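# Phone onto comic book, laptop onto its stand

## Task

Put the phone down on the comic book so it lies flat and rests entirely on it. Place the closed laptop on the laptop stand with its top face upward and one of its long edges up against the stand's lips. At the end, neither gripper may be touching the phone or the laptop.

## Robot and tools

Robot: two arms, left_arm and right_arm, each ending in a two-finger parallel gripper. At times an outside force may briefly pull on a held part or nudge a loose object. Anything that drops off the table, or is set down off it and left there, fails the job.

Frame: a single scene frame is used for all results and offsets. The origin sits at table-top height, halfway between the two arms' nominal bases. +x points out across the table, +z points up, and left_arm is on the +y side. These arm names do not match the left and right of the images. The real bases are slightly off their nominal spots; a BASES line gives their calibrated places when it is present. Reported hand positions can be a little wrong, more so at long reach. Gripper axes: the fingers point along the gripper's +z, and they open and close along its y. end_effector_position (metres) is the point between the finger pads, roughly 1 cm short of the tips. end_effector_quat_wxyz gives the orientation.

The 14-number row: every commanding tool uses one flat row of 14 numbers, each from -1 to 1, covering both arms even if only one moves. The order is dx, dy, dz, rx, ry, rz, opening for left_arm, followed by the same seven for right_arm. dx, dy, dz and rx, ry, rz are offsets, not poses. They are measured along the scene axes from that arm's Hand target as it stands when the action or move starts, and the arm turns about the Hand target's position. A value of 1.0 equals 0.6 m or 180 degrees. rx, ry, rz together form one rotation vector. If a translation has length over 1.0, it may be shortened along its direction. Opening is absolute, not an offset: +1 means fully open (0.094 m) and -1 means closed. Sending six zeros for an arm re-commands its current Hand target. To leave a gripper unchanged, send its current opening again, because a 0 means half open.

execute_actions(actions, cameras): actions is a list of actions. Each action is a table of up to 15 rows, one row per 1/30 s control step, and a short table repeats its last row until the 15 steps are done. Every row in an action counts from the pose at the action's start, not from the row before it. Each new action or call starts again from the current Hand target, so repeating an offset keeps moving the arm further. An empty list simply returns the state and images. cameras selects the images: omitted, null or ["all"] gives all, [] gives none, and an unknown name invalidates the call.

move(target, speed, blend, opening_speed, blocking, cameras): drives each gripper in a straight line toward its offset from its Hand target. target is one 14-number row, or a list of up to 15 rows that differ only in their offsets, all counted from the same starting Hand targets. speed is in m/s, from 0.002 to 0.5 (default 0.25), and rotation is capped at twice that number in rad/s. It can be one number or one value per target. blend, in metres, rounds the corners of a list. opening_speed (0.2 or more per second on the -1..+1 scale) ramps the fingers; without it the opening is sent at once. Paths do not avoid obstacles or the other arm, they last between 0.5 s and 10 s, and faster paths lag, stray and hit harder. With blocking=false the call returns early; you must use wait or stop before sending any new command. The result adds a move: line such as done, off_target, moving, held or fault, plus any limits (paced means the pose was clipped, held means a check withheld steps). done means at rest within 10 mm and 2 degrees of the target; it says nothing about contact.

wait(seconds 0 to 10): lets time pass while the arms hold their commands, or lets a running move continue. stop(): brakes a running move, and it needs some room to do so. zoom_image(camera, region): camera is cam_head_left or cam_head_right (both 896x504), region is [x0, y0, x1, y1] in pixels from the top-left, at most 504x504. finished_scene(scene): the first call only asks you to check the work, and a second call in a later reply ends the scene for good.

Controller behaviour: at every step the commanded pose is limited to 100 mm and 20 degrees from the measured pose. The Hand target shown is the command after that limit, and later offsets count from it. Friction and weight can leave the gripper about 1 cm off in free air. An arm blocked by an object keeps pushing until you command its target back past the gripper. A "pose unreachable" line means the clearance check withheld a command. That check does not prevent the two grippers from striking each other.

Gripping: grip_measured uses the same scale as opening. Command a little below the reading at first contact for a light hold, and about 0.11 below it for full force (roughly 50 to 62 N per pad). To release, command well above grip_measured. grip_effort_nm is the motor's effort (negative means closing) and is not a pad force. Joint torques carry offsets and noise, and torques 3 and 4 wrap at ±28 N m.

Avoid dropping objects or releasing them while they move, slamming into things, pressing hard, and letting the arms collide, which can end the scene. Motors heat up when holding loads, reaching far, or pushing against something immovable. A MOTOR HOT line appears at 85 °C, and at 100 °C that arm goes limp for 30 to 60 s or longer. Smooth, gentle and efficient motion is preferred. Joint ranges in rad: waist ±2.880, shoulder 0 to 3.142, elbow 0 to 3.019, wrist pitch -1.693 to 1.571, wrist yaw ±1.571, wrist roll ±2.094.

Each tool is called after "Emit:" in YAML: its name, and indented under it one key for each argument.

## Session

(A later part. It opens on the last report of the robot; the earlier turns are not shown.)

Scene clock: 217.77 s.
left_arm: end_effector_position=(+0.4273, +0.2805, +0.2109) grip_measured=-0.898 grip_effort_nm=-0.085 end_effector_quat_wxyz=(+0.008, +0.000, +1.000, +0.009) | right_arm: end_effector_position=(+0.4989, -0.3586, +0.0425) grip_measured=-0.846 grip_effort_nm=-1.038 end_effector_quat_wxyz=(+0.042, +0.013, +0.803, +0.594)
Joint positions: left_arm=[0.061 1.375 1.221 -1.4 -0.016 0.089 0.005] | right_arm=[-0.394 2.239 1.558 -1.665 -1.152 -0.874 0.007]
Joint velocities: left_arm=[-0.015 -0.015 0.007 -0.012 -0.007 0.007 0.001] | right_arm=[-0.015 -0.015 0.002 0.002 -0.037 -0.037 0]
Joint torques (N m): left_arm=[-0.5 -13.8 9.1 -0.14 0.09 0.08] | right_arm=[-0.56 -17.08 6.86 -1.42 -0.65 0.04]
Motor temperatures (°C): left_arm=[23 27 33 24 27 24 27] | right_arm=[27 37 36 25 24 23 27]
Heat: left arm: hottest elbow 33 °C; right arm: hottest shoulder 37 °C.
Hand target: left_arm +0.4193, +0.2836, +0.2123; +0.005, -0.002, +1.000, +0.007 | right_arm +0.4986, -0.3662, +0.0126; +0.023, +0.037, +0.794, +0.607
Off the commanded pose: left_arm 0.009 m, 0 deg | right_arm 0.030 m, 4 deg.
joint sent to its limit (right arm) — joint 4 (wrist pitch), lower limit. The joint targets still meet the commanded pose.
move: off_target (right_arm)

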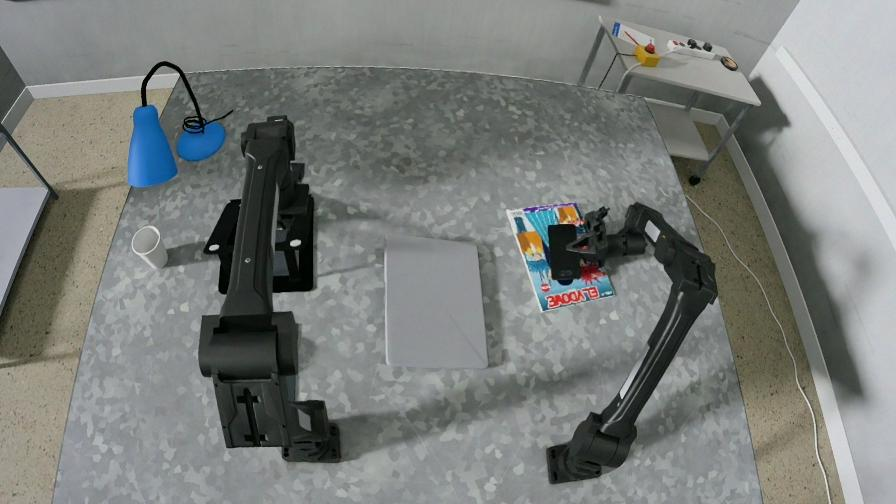

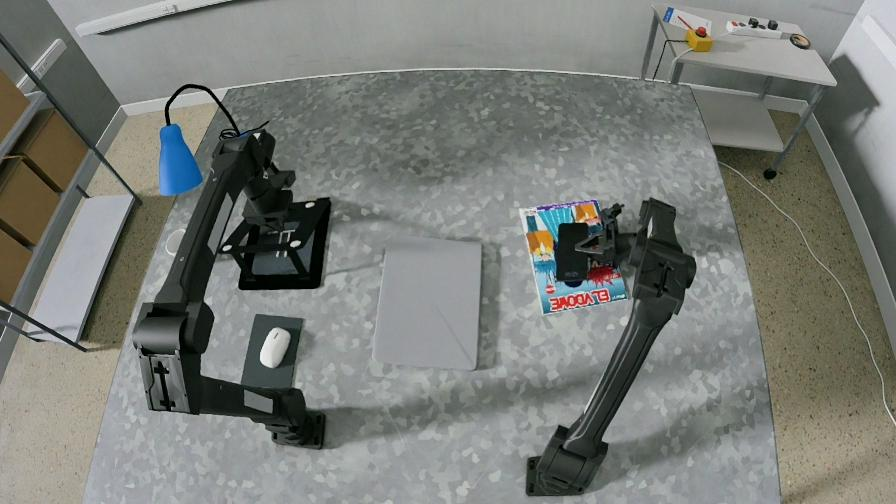

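Emit:
move:
  target: [0, 0, 0, 0, 0, 0, -0.9, 0, 0, -0.03, 0, 0, 0, -0.95]
  speed: 0.05

Emit:
zoom_image:
  camera: "cam_head_left"
  region: [490, 190, 640, 320]

Scene clock: 221.33 s.
left_arm: end_effector_position=(+0.4273, +0.2805, +0.2109) grip_measured=-0.898 grip_effort_nm=-0.085 end_effector_quat_wxyz=(+0.008, +0.000, +1.000, +0.009) | right_arm: end_effector_position=(+0.4986, -0.3585, +0.0415) grip_measured=-0.846 grip_effort_nm=-1.043 end_effector_quat_wxyz=(+0.044, +0.010, +0.803, +0.594)
Joint positions: left_arm=[0.061 1.375 1.221 -1.4 -0.016 0.089 0.005] | right_arm=[-0.394 2.241 1.558 -1.665 -1.152 -0.883 0.007]
Joint velocities: left_arm=[0.005 -0.005 0.002 -0.007 -0.051 0.037 -0.002] | right_arm=[-0.005 -0.015 -0.007 0.007 -0.022 0.007 0]
Joint torques (N m): left_arm=[-1.03 -13.04 9.37 -0.16 0.05 0.1] | right_arm=[-0.56 -14.86 6.65 -0.72 -0.62 0.03]
Motor temperatures (°C): left_arm=[23 27 33 24 27 24 27] | right_arm=[27 37 36 25 24 23 27]
Heat: left arm: hottest elbow 33 °C; right arm: hottest shoulder 37 °C.
Hand target: left_arm +0.4193, +0.2836, +0.2123; +0.005, -0.002, +1.000, +0.007 | right_arm +0.4981, -0.3662, -0.0054; +0.023, +0.037, +0.794, +0.607
Off the commanded pose: left_arm 0.009 m, 0 deg | right_arm 0.047 m, 4 deg.
move: off_target (right_arm)

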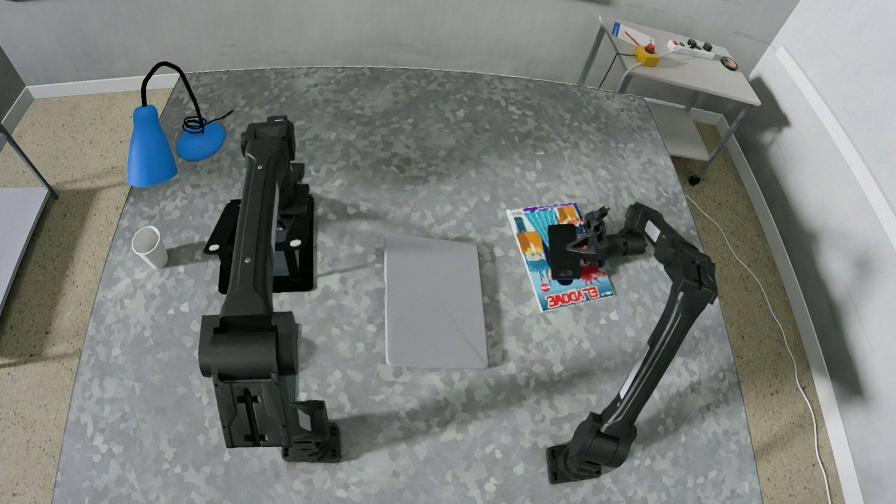

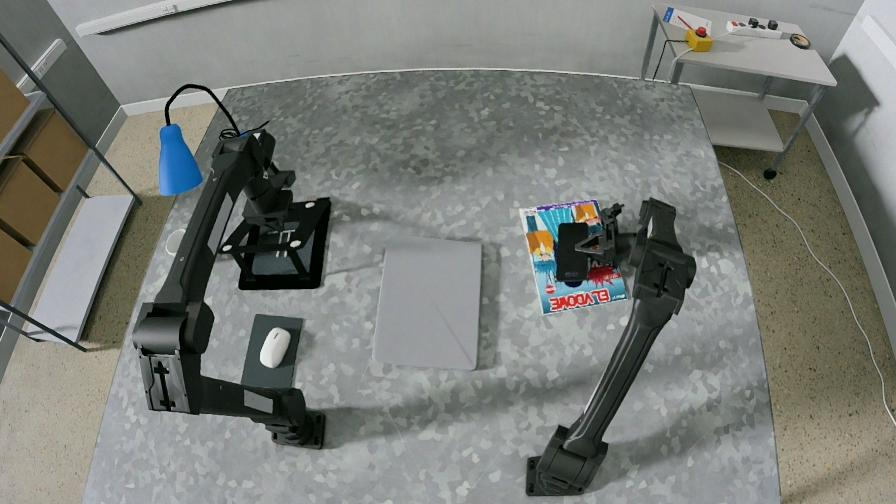

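Scaled by 3.360.

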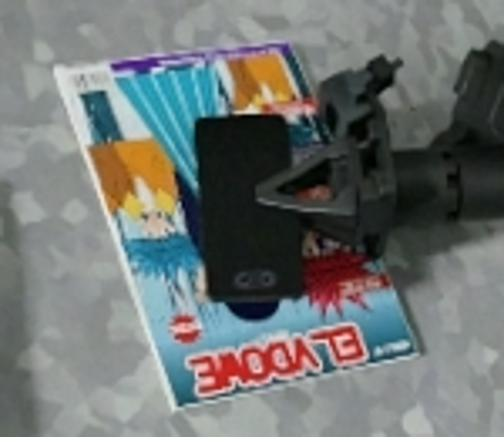

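Emit:
move:
  target: [0, 0, 0, 0, 0, 0, -0.9, 0, 0.005, 0.03, -0.055, 0, 0, -0.95]
  speed: 0.1

Emit:
zoom_image:
  camera: "cam_head_left"
  region: [530, 200, 620, 300]

Emit:
zoom_image:
  camera: "cam_head_right"
  region: [530, 200, 620, 300]

Scene clock: 226.43 s.
left_arm: end_effector_position=(+0.4273, +0.2805, +0.2109) grip_measured=-0.898 grip_effort_nm=-0.085 end_effector_quat_wxyz=(+0.008, +0.000, +1.000, +0.009) | right_arm: end_effector_position=(+0.5049, -0.3647, +0.0310) grip_measured=-0.846 grip_effort_nm=-1.038 end_effector_quat_wxyz=(+0.038, +0.029, +0.837, +0.546)
Joint positions: left_arm=[0.061 1.375 1.221 -1.4 -0.016 0.089 0.005] | right_arm=[-0.39 2.191 1.524 -1.465 -1.076 -0.656 0.007]
Joint velocities: left_arm=[-0.005 -0.005 0.012 -0.017 0.007 -0.066 0] | right_arm=[-0.005 0.005 0.002 0.007 0.037 -0.037 0.001]
Joint torques (N m): left_arm=[0.09 -13.98 9.37 0.06 0.14 0.08] | right_arm=[0.79 -21.66 4.46 0.29 0.45 0.26]
Motor temperatures (°C): left_arm=[23 27 33 24 27 24 27] | right_arm=[27 37 35 25 24 23 27]
Heat: left arm: hottest elbow 33 °C; right arm: hottest shoulder 37 °C.
Hand target: left_arm +0.4193, +0.2836, +0.2123; +0.005, -0.002, +1.000, +0.007 | right_arm +0.4986, -0.3627, +0.0130; +0.025, +0.033, +0.842, +0.537
Off the commanded pose: left_arm 0.009 m, 0 deg | right_arm 0.020 m, 2 deg.
move: off_target (right_arm)

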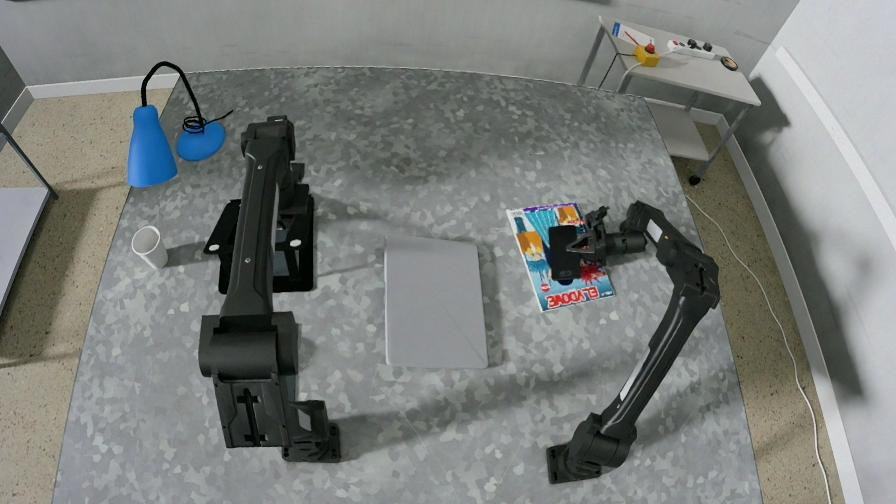

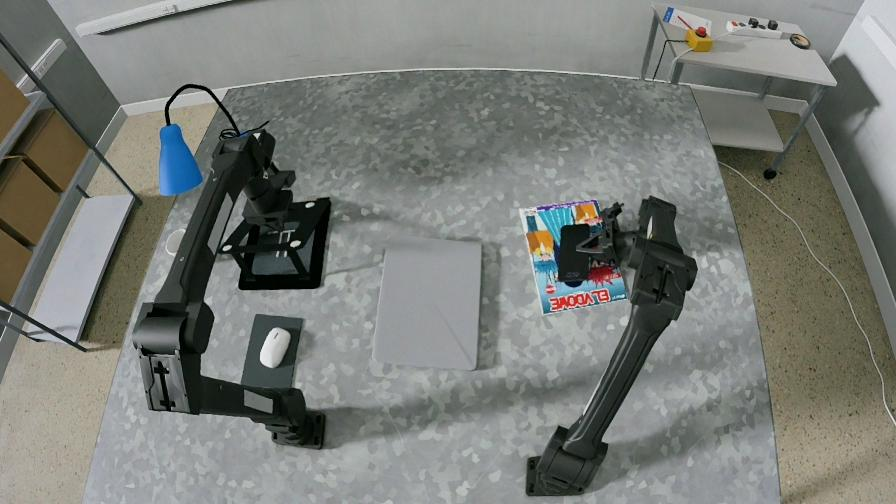

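Scaled by 5.040.

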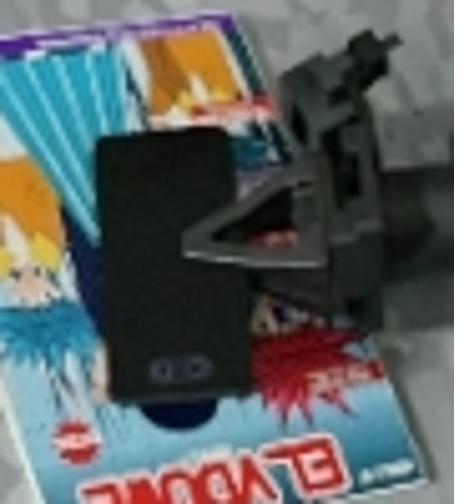

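Scaled by 5.040.

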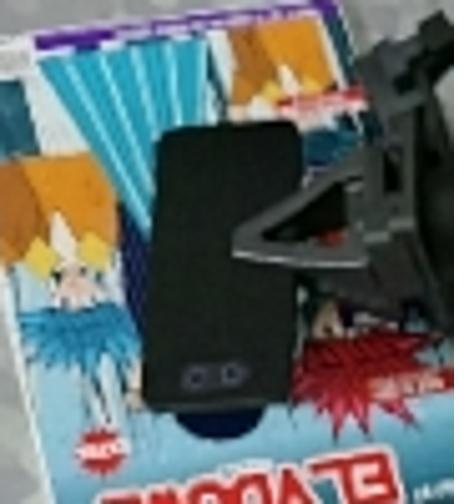

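Emit:
move:
  target: [0, 0, 0, 0, 0, 0, -0.9, 0, 0, 0.0, 0, 0, 0, -0.5]
  speed: 0.1
  opening_speed: 0.3

Emit:
zoom_image:
  camera: "cam_head_left"
  region: [530, 200, 620, 300]

Emit:
zoom_image:
  camera: "cam_head_right"
  region: [530, 200, 620, 300]

Scene clock: 233.70 s.
left_arm: end_effector_position=(+0.4273, +0.2805, +0.2109) grip_measured=-0.898 grip_effort_nm=-0.085 end_effector_quat_wxyz=(+0.008, +0.000, +1.000, +0.009) | right_arm: end_effector_position=(+0.5031, -0.3656, +0.0251) grip_measured=-0.503 grip_effort_nm=0.110 end_effector_quat_wxyz=(+0.036, +0.029, +0.842, +0.538)
Joint positions: left_arm=[0.061 1.375 1.221 -1.4 -0.016 0.089 0.005] | right_arm=[-0.39 2.191 1.515 -1.441 -1.058 -0.641 0.023]
Joint velocities: left_arm=[-0.005 -0.005 -0.007 -0.002 0.051 -0.037 -0.001] | right_arm=[0.005 0.005 0.002 0.002 -0.081 0.007 0]
Joint torques (N m): left_arm=[-0.5 -13.63 9.28 -0.01 0.11 0.03] | right_arm=[0.79 -21.6 4.93 -0.28 -0.14 0.14]
Motor temperatures (°C): left_arm=[23 27 33 24 27 24 27] | right_arm=[27 38 35 25 24 23 27]
Heat: left arm: hottest elbow 33 °C; right arm: hottest shoulder 38 °C.
Hand target: left_arm +0.4193, +0.2836, +0.2123; +0.005, -0.002, +1.000, +0.007 | right_arm +0.4986, -0.3627, +0.0132; +0.025, +0.033, +0.842, +0.537
Off the commanded pose: left_arm 0.009 m, 0 deg | right_arm 0.013 m, 1 deg.
move: off_target (right_arm)

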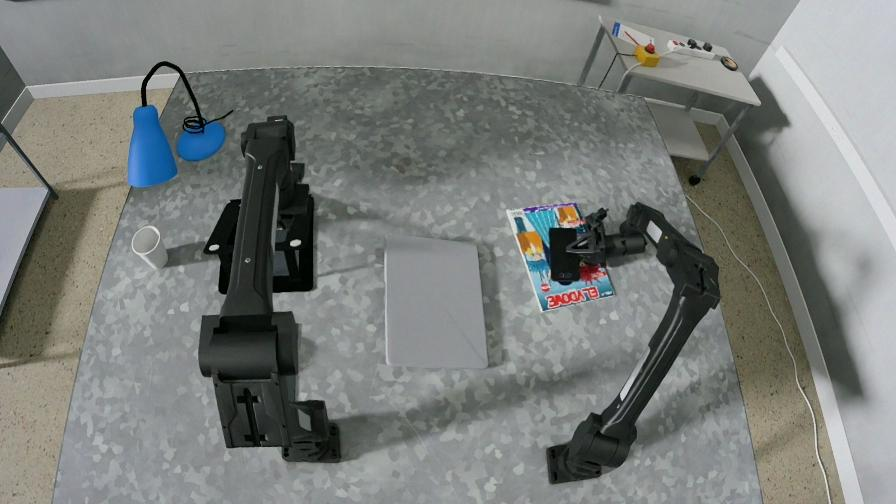

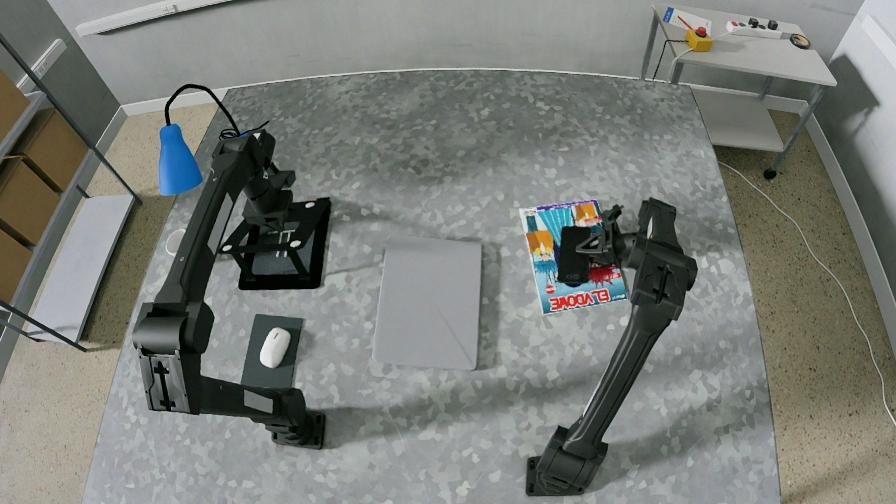

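Scaled by 5.040.

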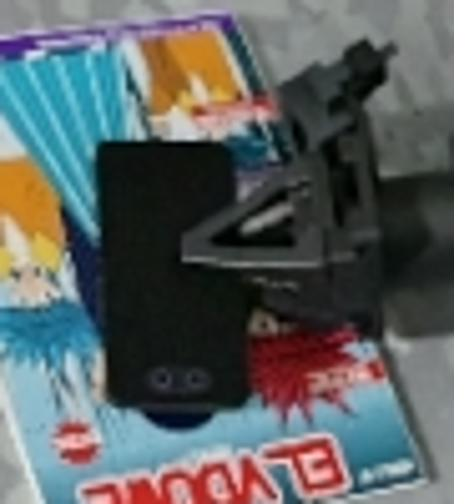

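Scaled by 5.040.

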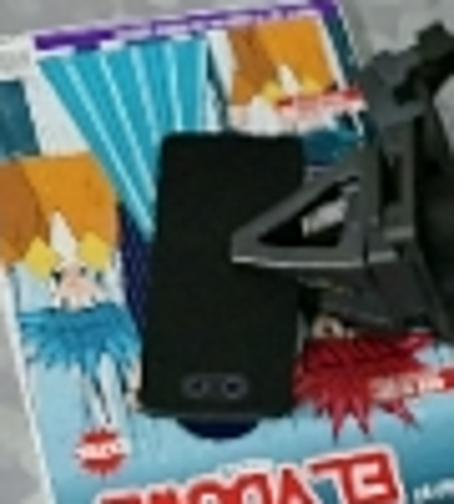

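Emit:
move:
  target: [0, 0, 0, 0, 0, 0, -0.9, -0.01, -0.07, 0.0, 0, 0, 0, -0.5]
  speed: 0.06

Emit:
zoom_image:
  camera: "cam_head_left"
  region: [530, 200, 620, 300]

Emit:
zoom_image:
  camera: "cam_head_right"
  region: [530, 200, 620, 300]

Scene clock: 238.93 s.
left_arm: end_effector_position=(+0.4273, +0.2805, +0.2109) grip_measured=-0.898 grip_effort_nm=-0.085 end_effector_quat_wxyz=(+0.008, +0.000, +1.000, +0.009) | right_arm: end_effector_position=(+0.4847, -0.3916, +0.0259) grip_measured=-0.502 grip_effort_nm=0.071 end_effector_quat_wxyz=(+0.024, +0.030, +0.842, +0.538)
Joint positions: left_arm=[0.061 1.375 1.221 -1.4 -0.016 0.089 0.005] | right_arm=[-0.444 2.202 1.526 -1.543 -1.016 -0.739 0.023]
Joint velocities: left_arm=[-0.015 -0.005 -0.002 -0.002 -0.037 0.051 -0.001] | right_arm=[-0.015 -0.005 -0.012 -0.002 -0.022 -0.081 0.001]
Joint torques (N m): left_arm=[-0.85 -13.8 9.33 -0.08 0.12 0.04] | right_arm=[-0.56 -19.19 8.8 -0.98 -0.12 -0.05]
Motor temperatures (°C): left_arm=[23 27 33 24 27 24 27] | right_arm=[27 38 34 25 24 23 27]
Heat: left arm: hottest elbow 33 °C; right arm: hottest shoulder 38 °C.
Hand target: left_arm +0.4193, +0.2836, +0.2123; +0.005, -0.002, +1.000, +0.007 | right_arm +0.4929, -0.4048, +0.0133; +0.025, +0.033, +0.843, +0.537
Off the commanded pose: left_arm 0.009 m, 0 deg | right_arm 0.020 m, 0 deg.
move: off_target (right_arm)

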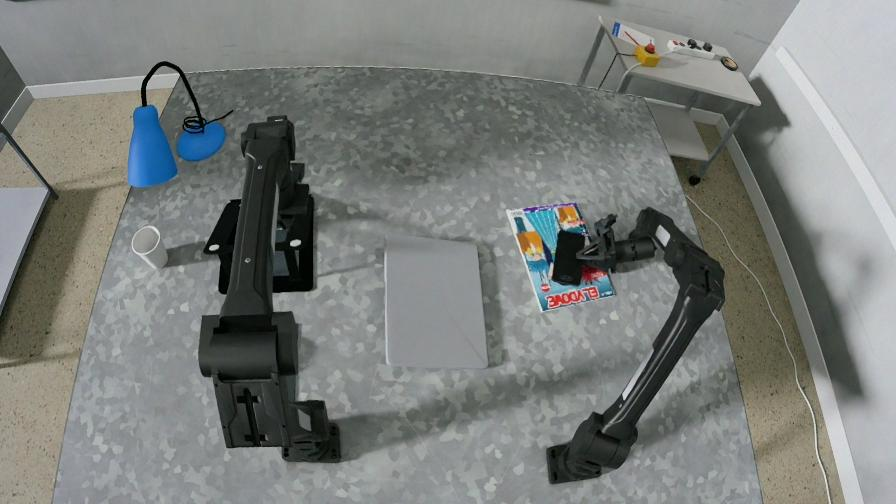

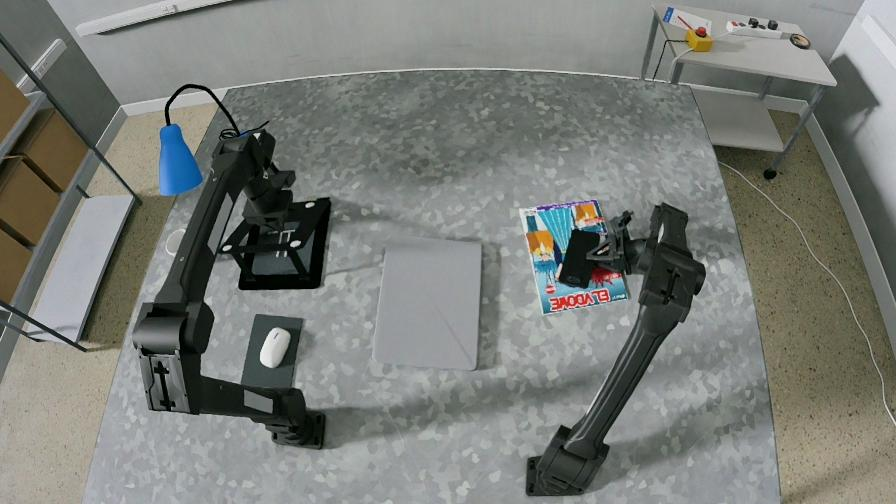

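Scaled by 5.040.

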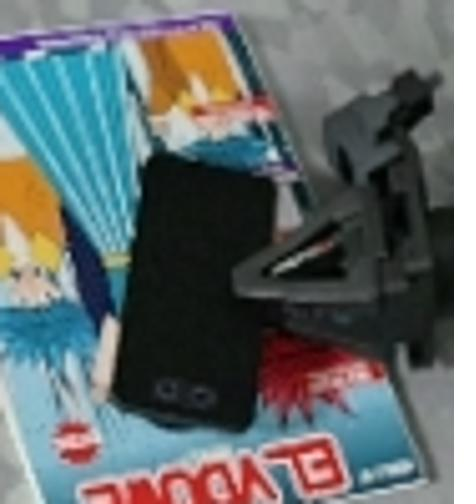

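Scaled by 5.040.

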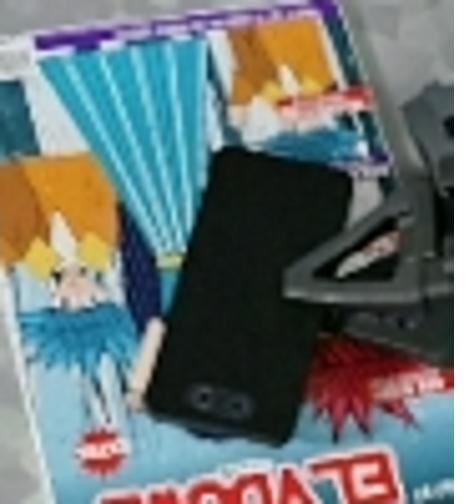

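Emit:
move:
  target: [0, 0, 0, 0, 0, 0, -0.9, 0.01, -0.055, 0.0, 0, 0, 0, -0.5]
  speed: 0.1

Emit:
zoom_image:
  camera: "cam_head_left"
  region: [530, 200, 620, 300]

Emit:
zoom_image:
  camera: "cam_head_right"
  region: [530, 200, 620, 300]

Scene clock: 244.40 s.
left_arm: end_effector_position=(+0.4273, +0.2805, +0.2109) grip_measured=-0.898 grip_effort_nm=-0.085 end_effector_quat_wxyz=(+0.008, +0.000, +1.000, +0.009) | right_arm: end_effector_position=(+0.4908, -0.4252, +0.0260) grip_measured=-0.502 grip_effort_nm=0.076 end_effector_quat_wxyz=(+0.024, +0.032, +0.842, +0.538)
Joint positions: left_arm=[0.061 1.375 1.221 -1.4 -0.016 0.089 0.005] | right_arm=[-0.493 2.256 1.621 -1.642 -0.986 -0.803 0.023]
Joint velocities: left_arm=[-0.005 0.005 -0.012 -0.007 -0.051 -0.007 0] | right_arm=[-0.005 -0.015 -0.007 -0.012 -0.066 -0.066 0]
Joint torques (N m): left_arm=[-0.09 -13.74 9.32 -0.02 0.13 0.08] | right_arm=[-0.38 -20.01 9.02 -1.11 -0.14 0]
Motor temperatures (°C): left_arm=[23 27 33 24 27 24 27] | right_arm=[27 38 34 25 24 23 26]
Heat: left arm: hottest elbow 33 °C; right arm: hottest shoulder 38 °C.
Hand target: left_arm +0.4193, +0.2836, +0.2123; +0.005, -0.002, +1.000, +0.007 | right_arm +0.4990, -0.4378, +0.0131; +0.026, +0.033, +0.843, +0.537
Off the commanded pose: left_arm 0.009 m, 0 deg | right_arm 0.020 m, 0 deg.
move: off_target (right_arm)

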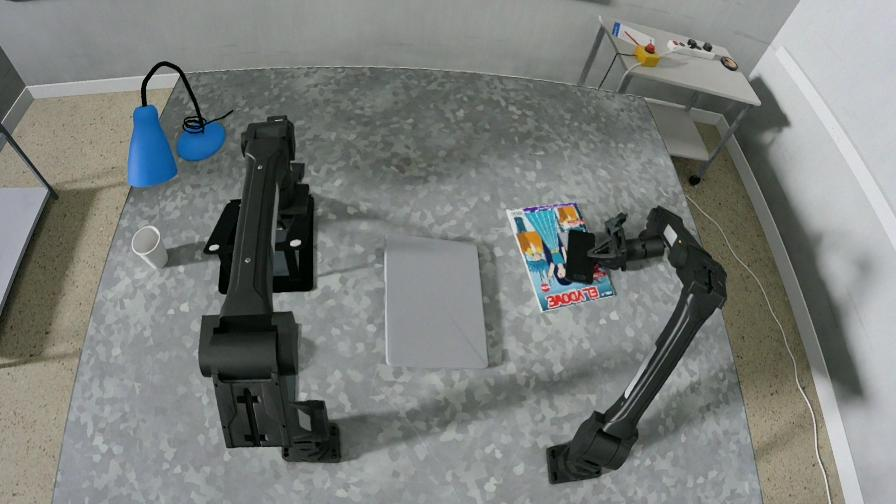

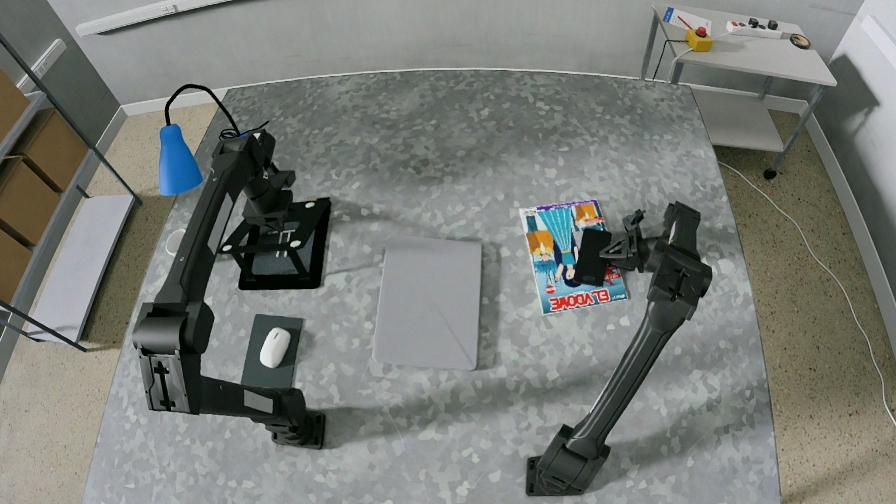

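Scaled by 5.040.

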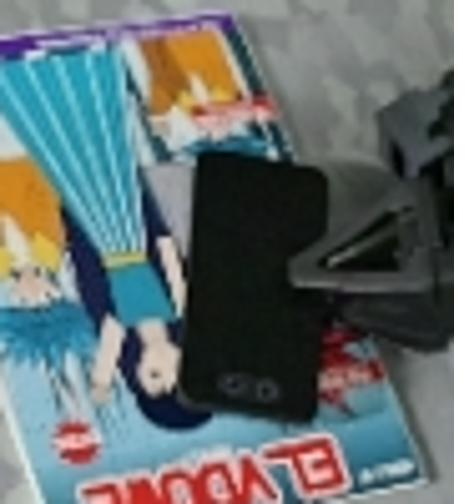

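Scaled by 5.040.

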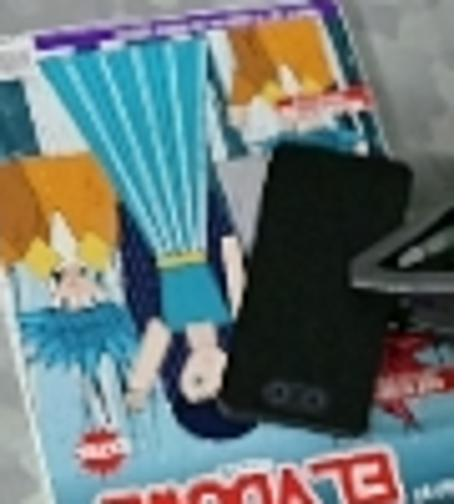

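Emit:
move:
  target: [0, 0, 0, 0, 0, 0, -0.9, 0.0, 0.11, 0.0, 0, 0, 0, -0.5]
  speed: 0.06

Emit:
zoom_image:
  camera: "cam_head_left"
  region: [530, 200, 620, 300]

Scene clock: 253.70 s.
left_arm: end_effector_position=(+0.4273, +0.2804, +0.2109) grip_measured=-0.898 grip_effort_nm=-0.085 end_effector_quat_wxyz=(+0.008, +0.000, +1.000, +0.008) | right_arm: end_effector_position=(+0.5040, -0.3894, +0.0251) grip_measured=-0.502 grip_effort_nm=0.071 end_effector_quat_wxyz=(+0.042, +0.037, +0.842, +0.536)
Joint positions: left_arm=[0.061 1.375 1.221 -1.4 -0.016 0.089 0.005] | right_arm=[-0.43 2.209 1.548 -1.478 -1.047 -0.67 0.023]
Joint velocities: left_arm=[0.005 -0.005 -0.012 -0.012 0.007 0.051 0.001] | right_arm=[-0.015 -0.015 0.002 -0.002 0.022 0.066 0]
Joint torques (N m): left_arm=[-0.21 -13.33 9.24 0.01 0.06 0.11] | right_arm=[2.49 -22.48 3.97 -0.06 -0.24 0.15]
Motor temperatures (°C): left_arm=[23 27 33 24 27 24 27] | right_arm=[27 37 34 25 24 23 26]
Heat: left arm: hottest elbow 33 °C; right arm: hottest shoulder 37 °C.
Hand target: left_arm +0.4193, +0.2835, +0.2123; +0.005, -0.002, +1.000, +0.007 | right_arm +0.4986, -0.3717, +0.0132; +0.025, +0.032, +0.842, +0.537
Off the commanded pose: left_arm 0.009 m, 0 deg | right_arm 0.022 m, 2 deg.
move: off_target (right_arm)

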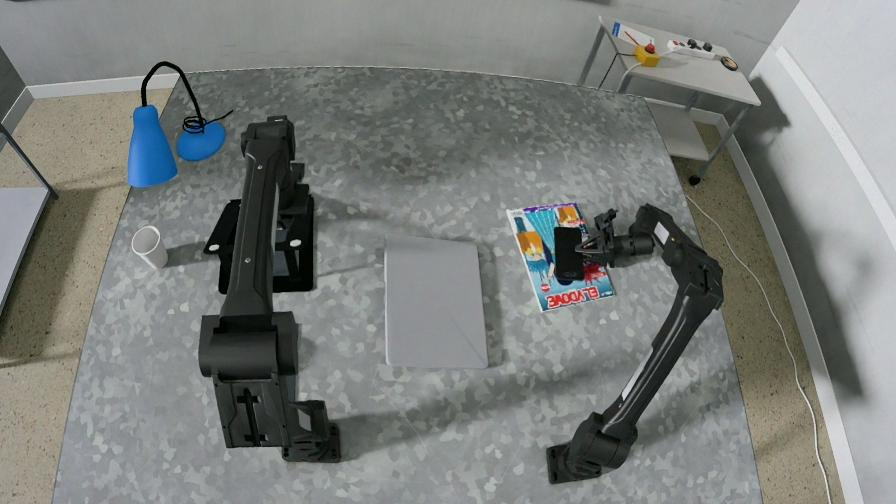

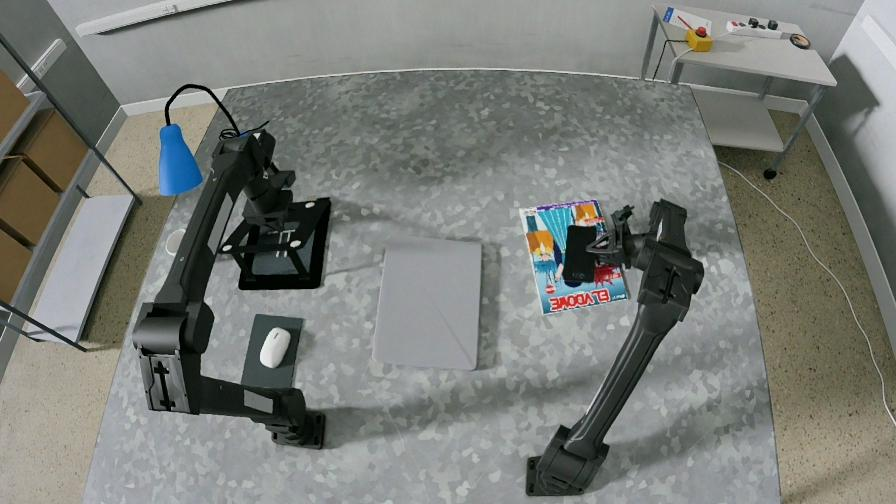

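Scaled by 5.040.

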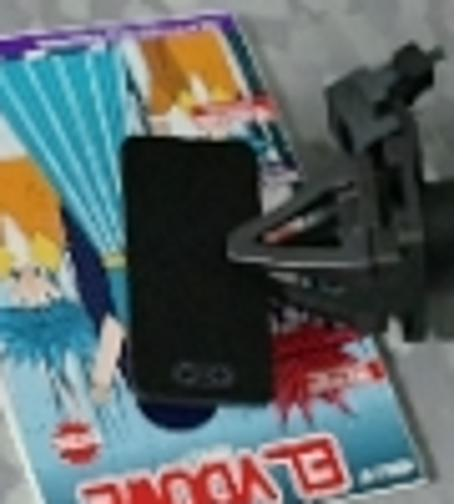

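Emit:
move:
  target: [0, 0, 0, 0, 0, 0, -0.9, 0.0, -0.22, 0.0, 0, 0, 0, -0.5]
  speed: 0.5

Emit:
zoom_image:
  camera: "cam_head_left"
  region: [490, 180, 650, 320]

Emit:
zoom_image:
  camera: "cam_head_right"
  region: [490, 180, 650, 320]

Scene clock: 258.10 s.
left_arm: end_effector_position=(+0.4273, +0.2804, +0.2109) grip_measured=-0.898 grip_effort_nm=-0.081 end_effector_quat_wxyz=(+0.008, +0.000, +1.000, +0.008) | right_arm: end_effector_position=(+0.4885, -0.5025, +0.0228) grip_measured=-0.501 grip_effort_nm=0.066 end_effector_quat_wxyz=(+0.053, +0.056, +0.855, +0.513)
Joint positions: left_arm=[0.061 1.375 1.221 -1.4 -0.016 0.089 0.005] | right_arm=[-0.611 2.296 1.72 -1.67 -0.928 -0.822 0.023]
Joint velocities: left_arm=[0.005 -0.005 -0.007 -0.002 0.007 0.051 -0.001] | right_arm=[0.015 0.005 0.007 -0.002 0.051 0.022 0]
Joint torques (N m): left_arm=[-0.67 -13.45 9.2 0.27 0.13 0.08] | right_arm=[1.2 -21.36 9.42 -1.25 -0.27 -0.02]
Motor temperatures (°C): left_arm=[23 27 33 24 27 24 27] | right_arm=[27 38 34 25 24 23 26]
Heat: left arm: hottest elbow 33 °C; right arm: hottest shoulder 38 °C.
Hand target: left_arm +0.4193, +0.2835, +0.2123; +0.005, -0.002, +1.000, +0.007 | right_arm +0.4991, -0.5039, +0.0135; +0.026, +0.032, +0.843, +0.536
Off the commanded pose: left_arm 0.009 m, 0 deg | right_arm 0.014 m, 5 deg.
joint sent to its limit (right arm) — joint 4 (wrist pitch), lower limit. The joint targets are off in orientation, not in position.
move: off_target (right_arm)

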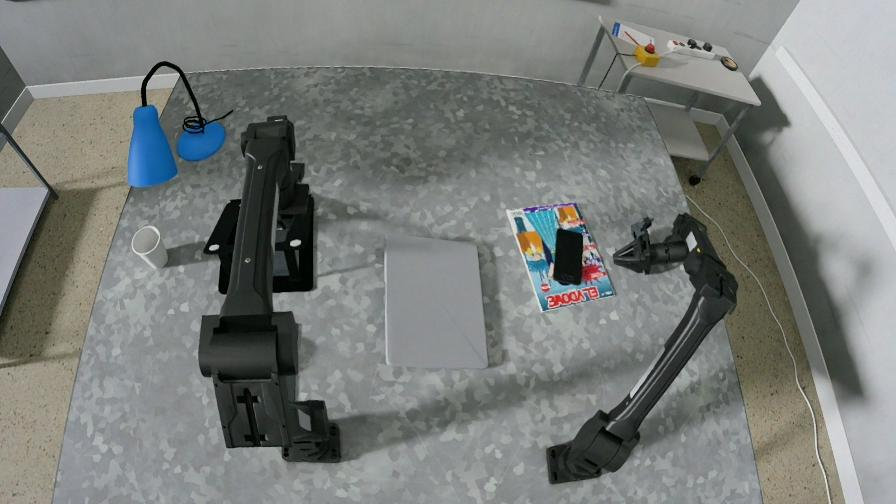

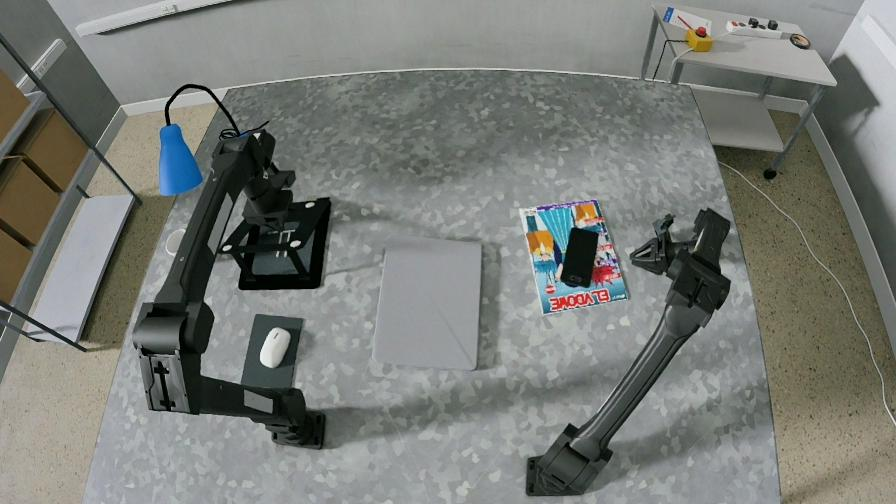

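Scaled by 3.150.

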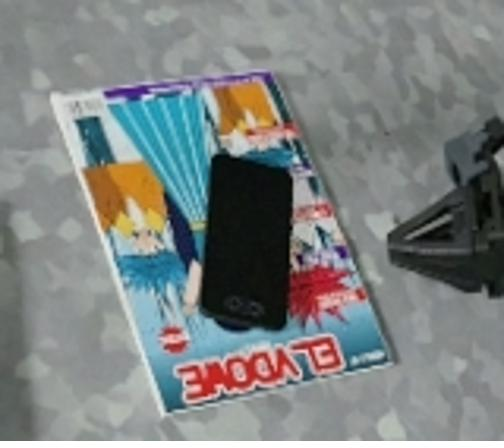

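Scaled by 3.150.

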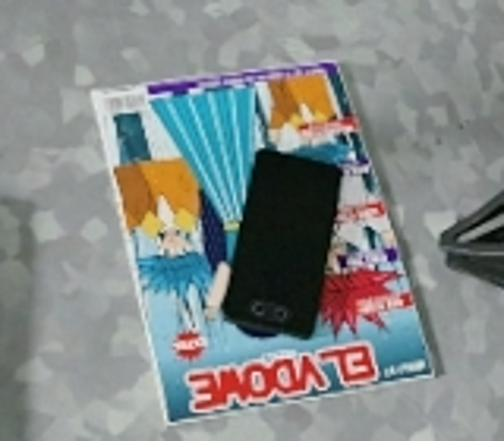

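Emit:
execute_actions:
  actions: []

Emit:
zoom_image:
  camera: "cam_head_left"
  region: [180, 150, 580, 400]

Emit:
zoom_image:
  camera: "cam_head_right"
  region: [180, 150, 680, 400]

Scene clock: 271.23 s.
left_arm: end_effector_position=(+0.4273, +0.2804, +0.2109) grip_measured=-0.898 grip_effort_nm=-0.085 end_effector_quat_wxyz=(+0.008, +0.000, +1.000, +0.008) | right_arm: end_effector_position=(+0.4885, -0.5025, +0.0228) grip_measured=-0.501 grip_effort_nm=0.066 end_effector_quat_wxyz=(+0.053, +0.056, +0.855, +0.513)
Joint positions: left_arm=[0.061 1.375 1.221 -1.4 -0.016 0.089 0.005] | right_arm=[-0.611 2.296 1.72 -1.67 -0.928 -0.822 0.023]
Joint velocities: left_arm=[-0.015 0.015 0.002 0.002 -0.007 0.051 0] | right_arm=[0.005 -0.015 0.007 -0.002 0.007 -0.095 0]
Joint torques (N m): left_arm=[-0.21 -14.04 9.11 -0.01 0.1 0.08] | right_arm=[1.2 -21.42 9.4 -1.28 -0.29 0.03]
Motor temperatures (°C): left_arm=[23 27 33 24 27 24 27] | right_arm=[27 38 36 25 24 23 26]
Heat: left arm: hottest elbow 33 °C; right arm: hottest shoulder 38 °C.
Hand target: left_arm +0.4193, +0.2835, +0.2123; +0.005, -0.002, +1.000, +0.007 | right_arm +0.4991, -0.5039, +0.0135; +0.026, +0.032, +0.843, +0.536
Tool commands: left_gripper/opening=-0.9 right_gripper/opening=-0.5
Off the commanded pose: left_arm 0.009 m, 0 deg | right_arm 0.014 m, 5 deg.

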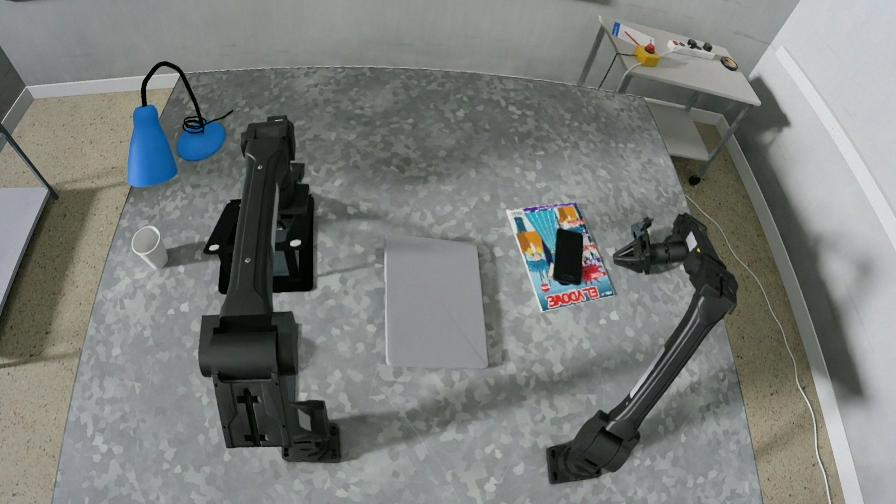

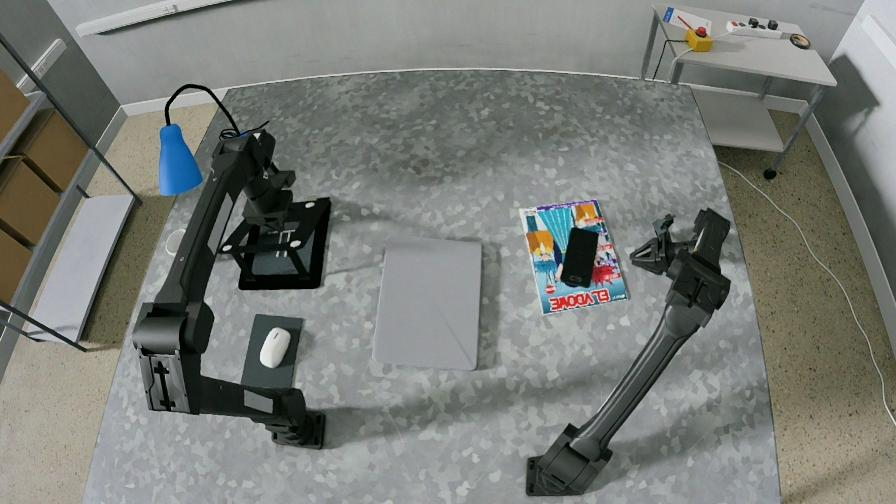

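Scaled by 1.260.

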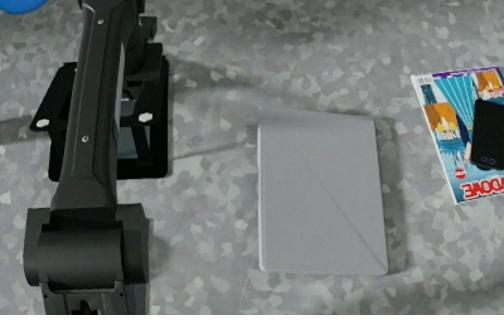

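Scaled by 1.008.

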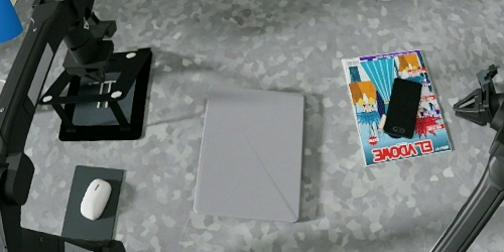

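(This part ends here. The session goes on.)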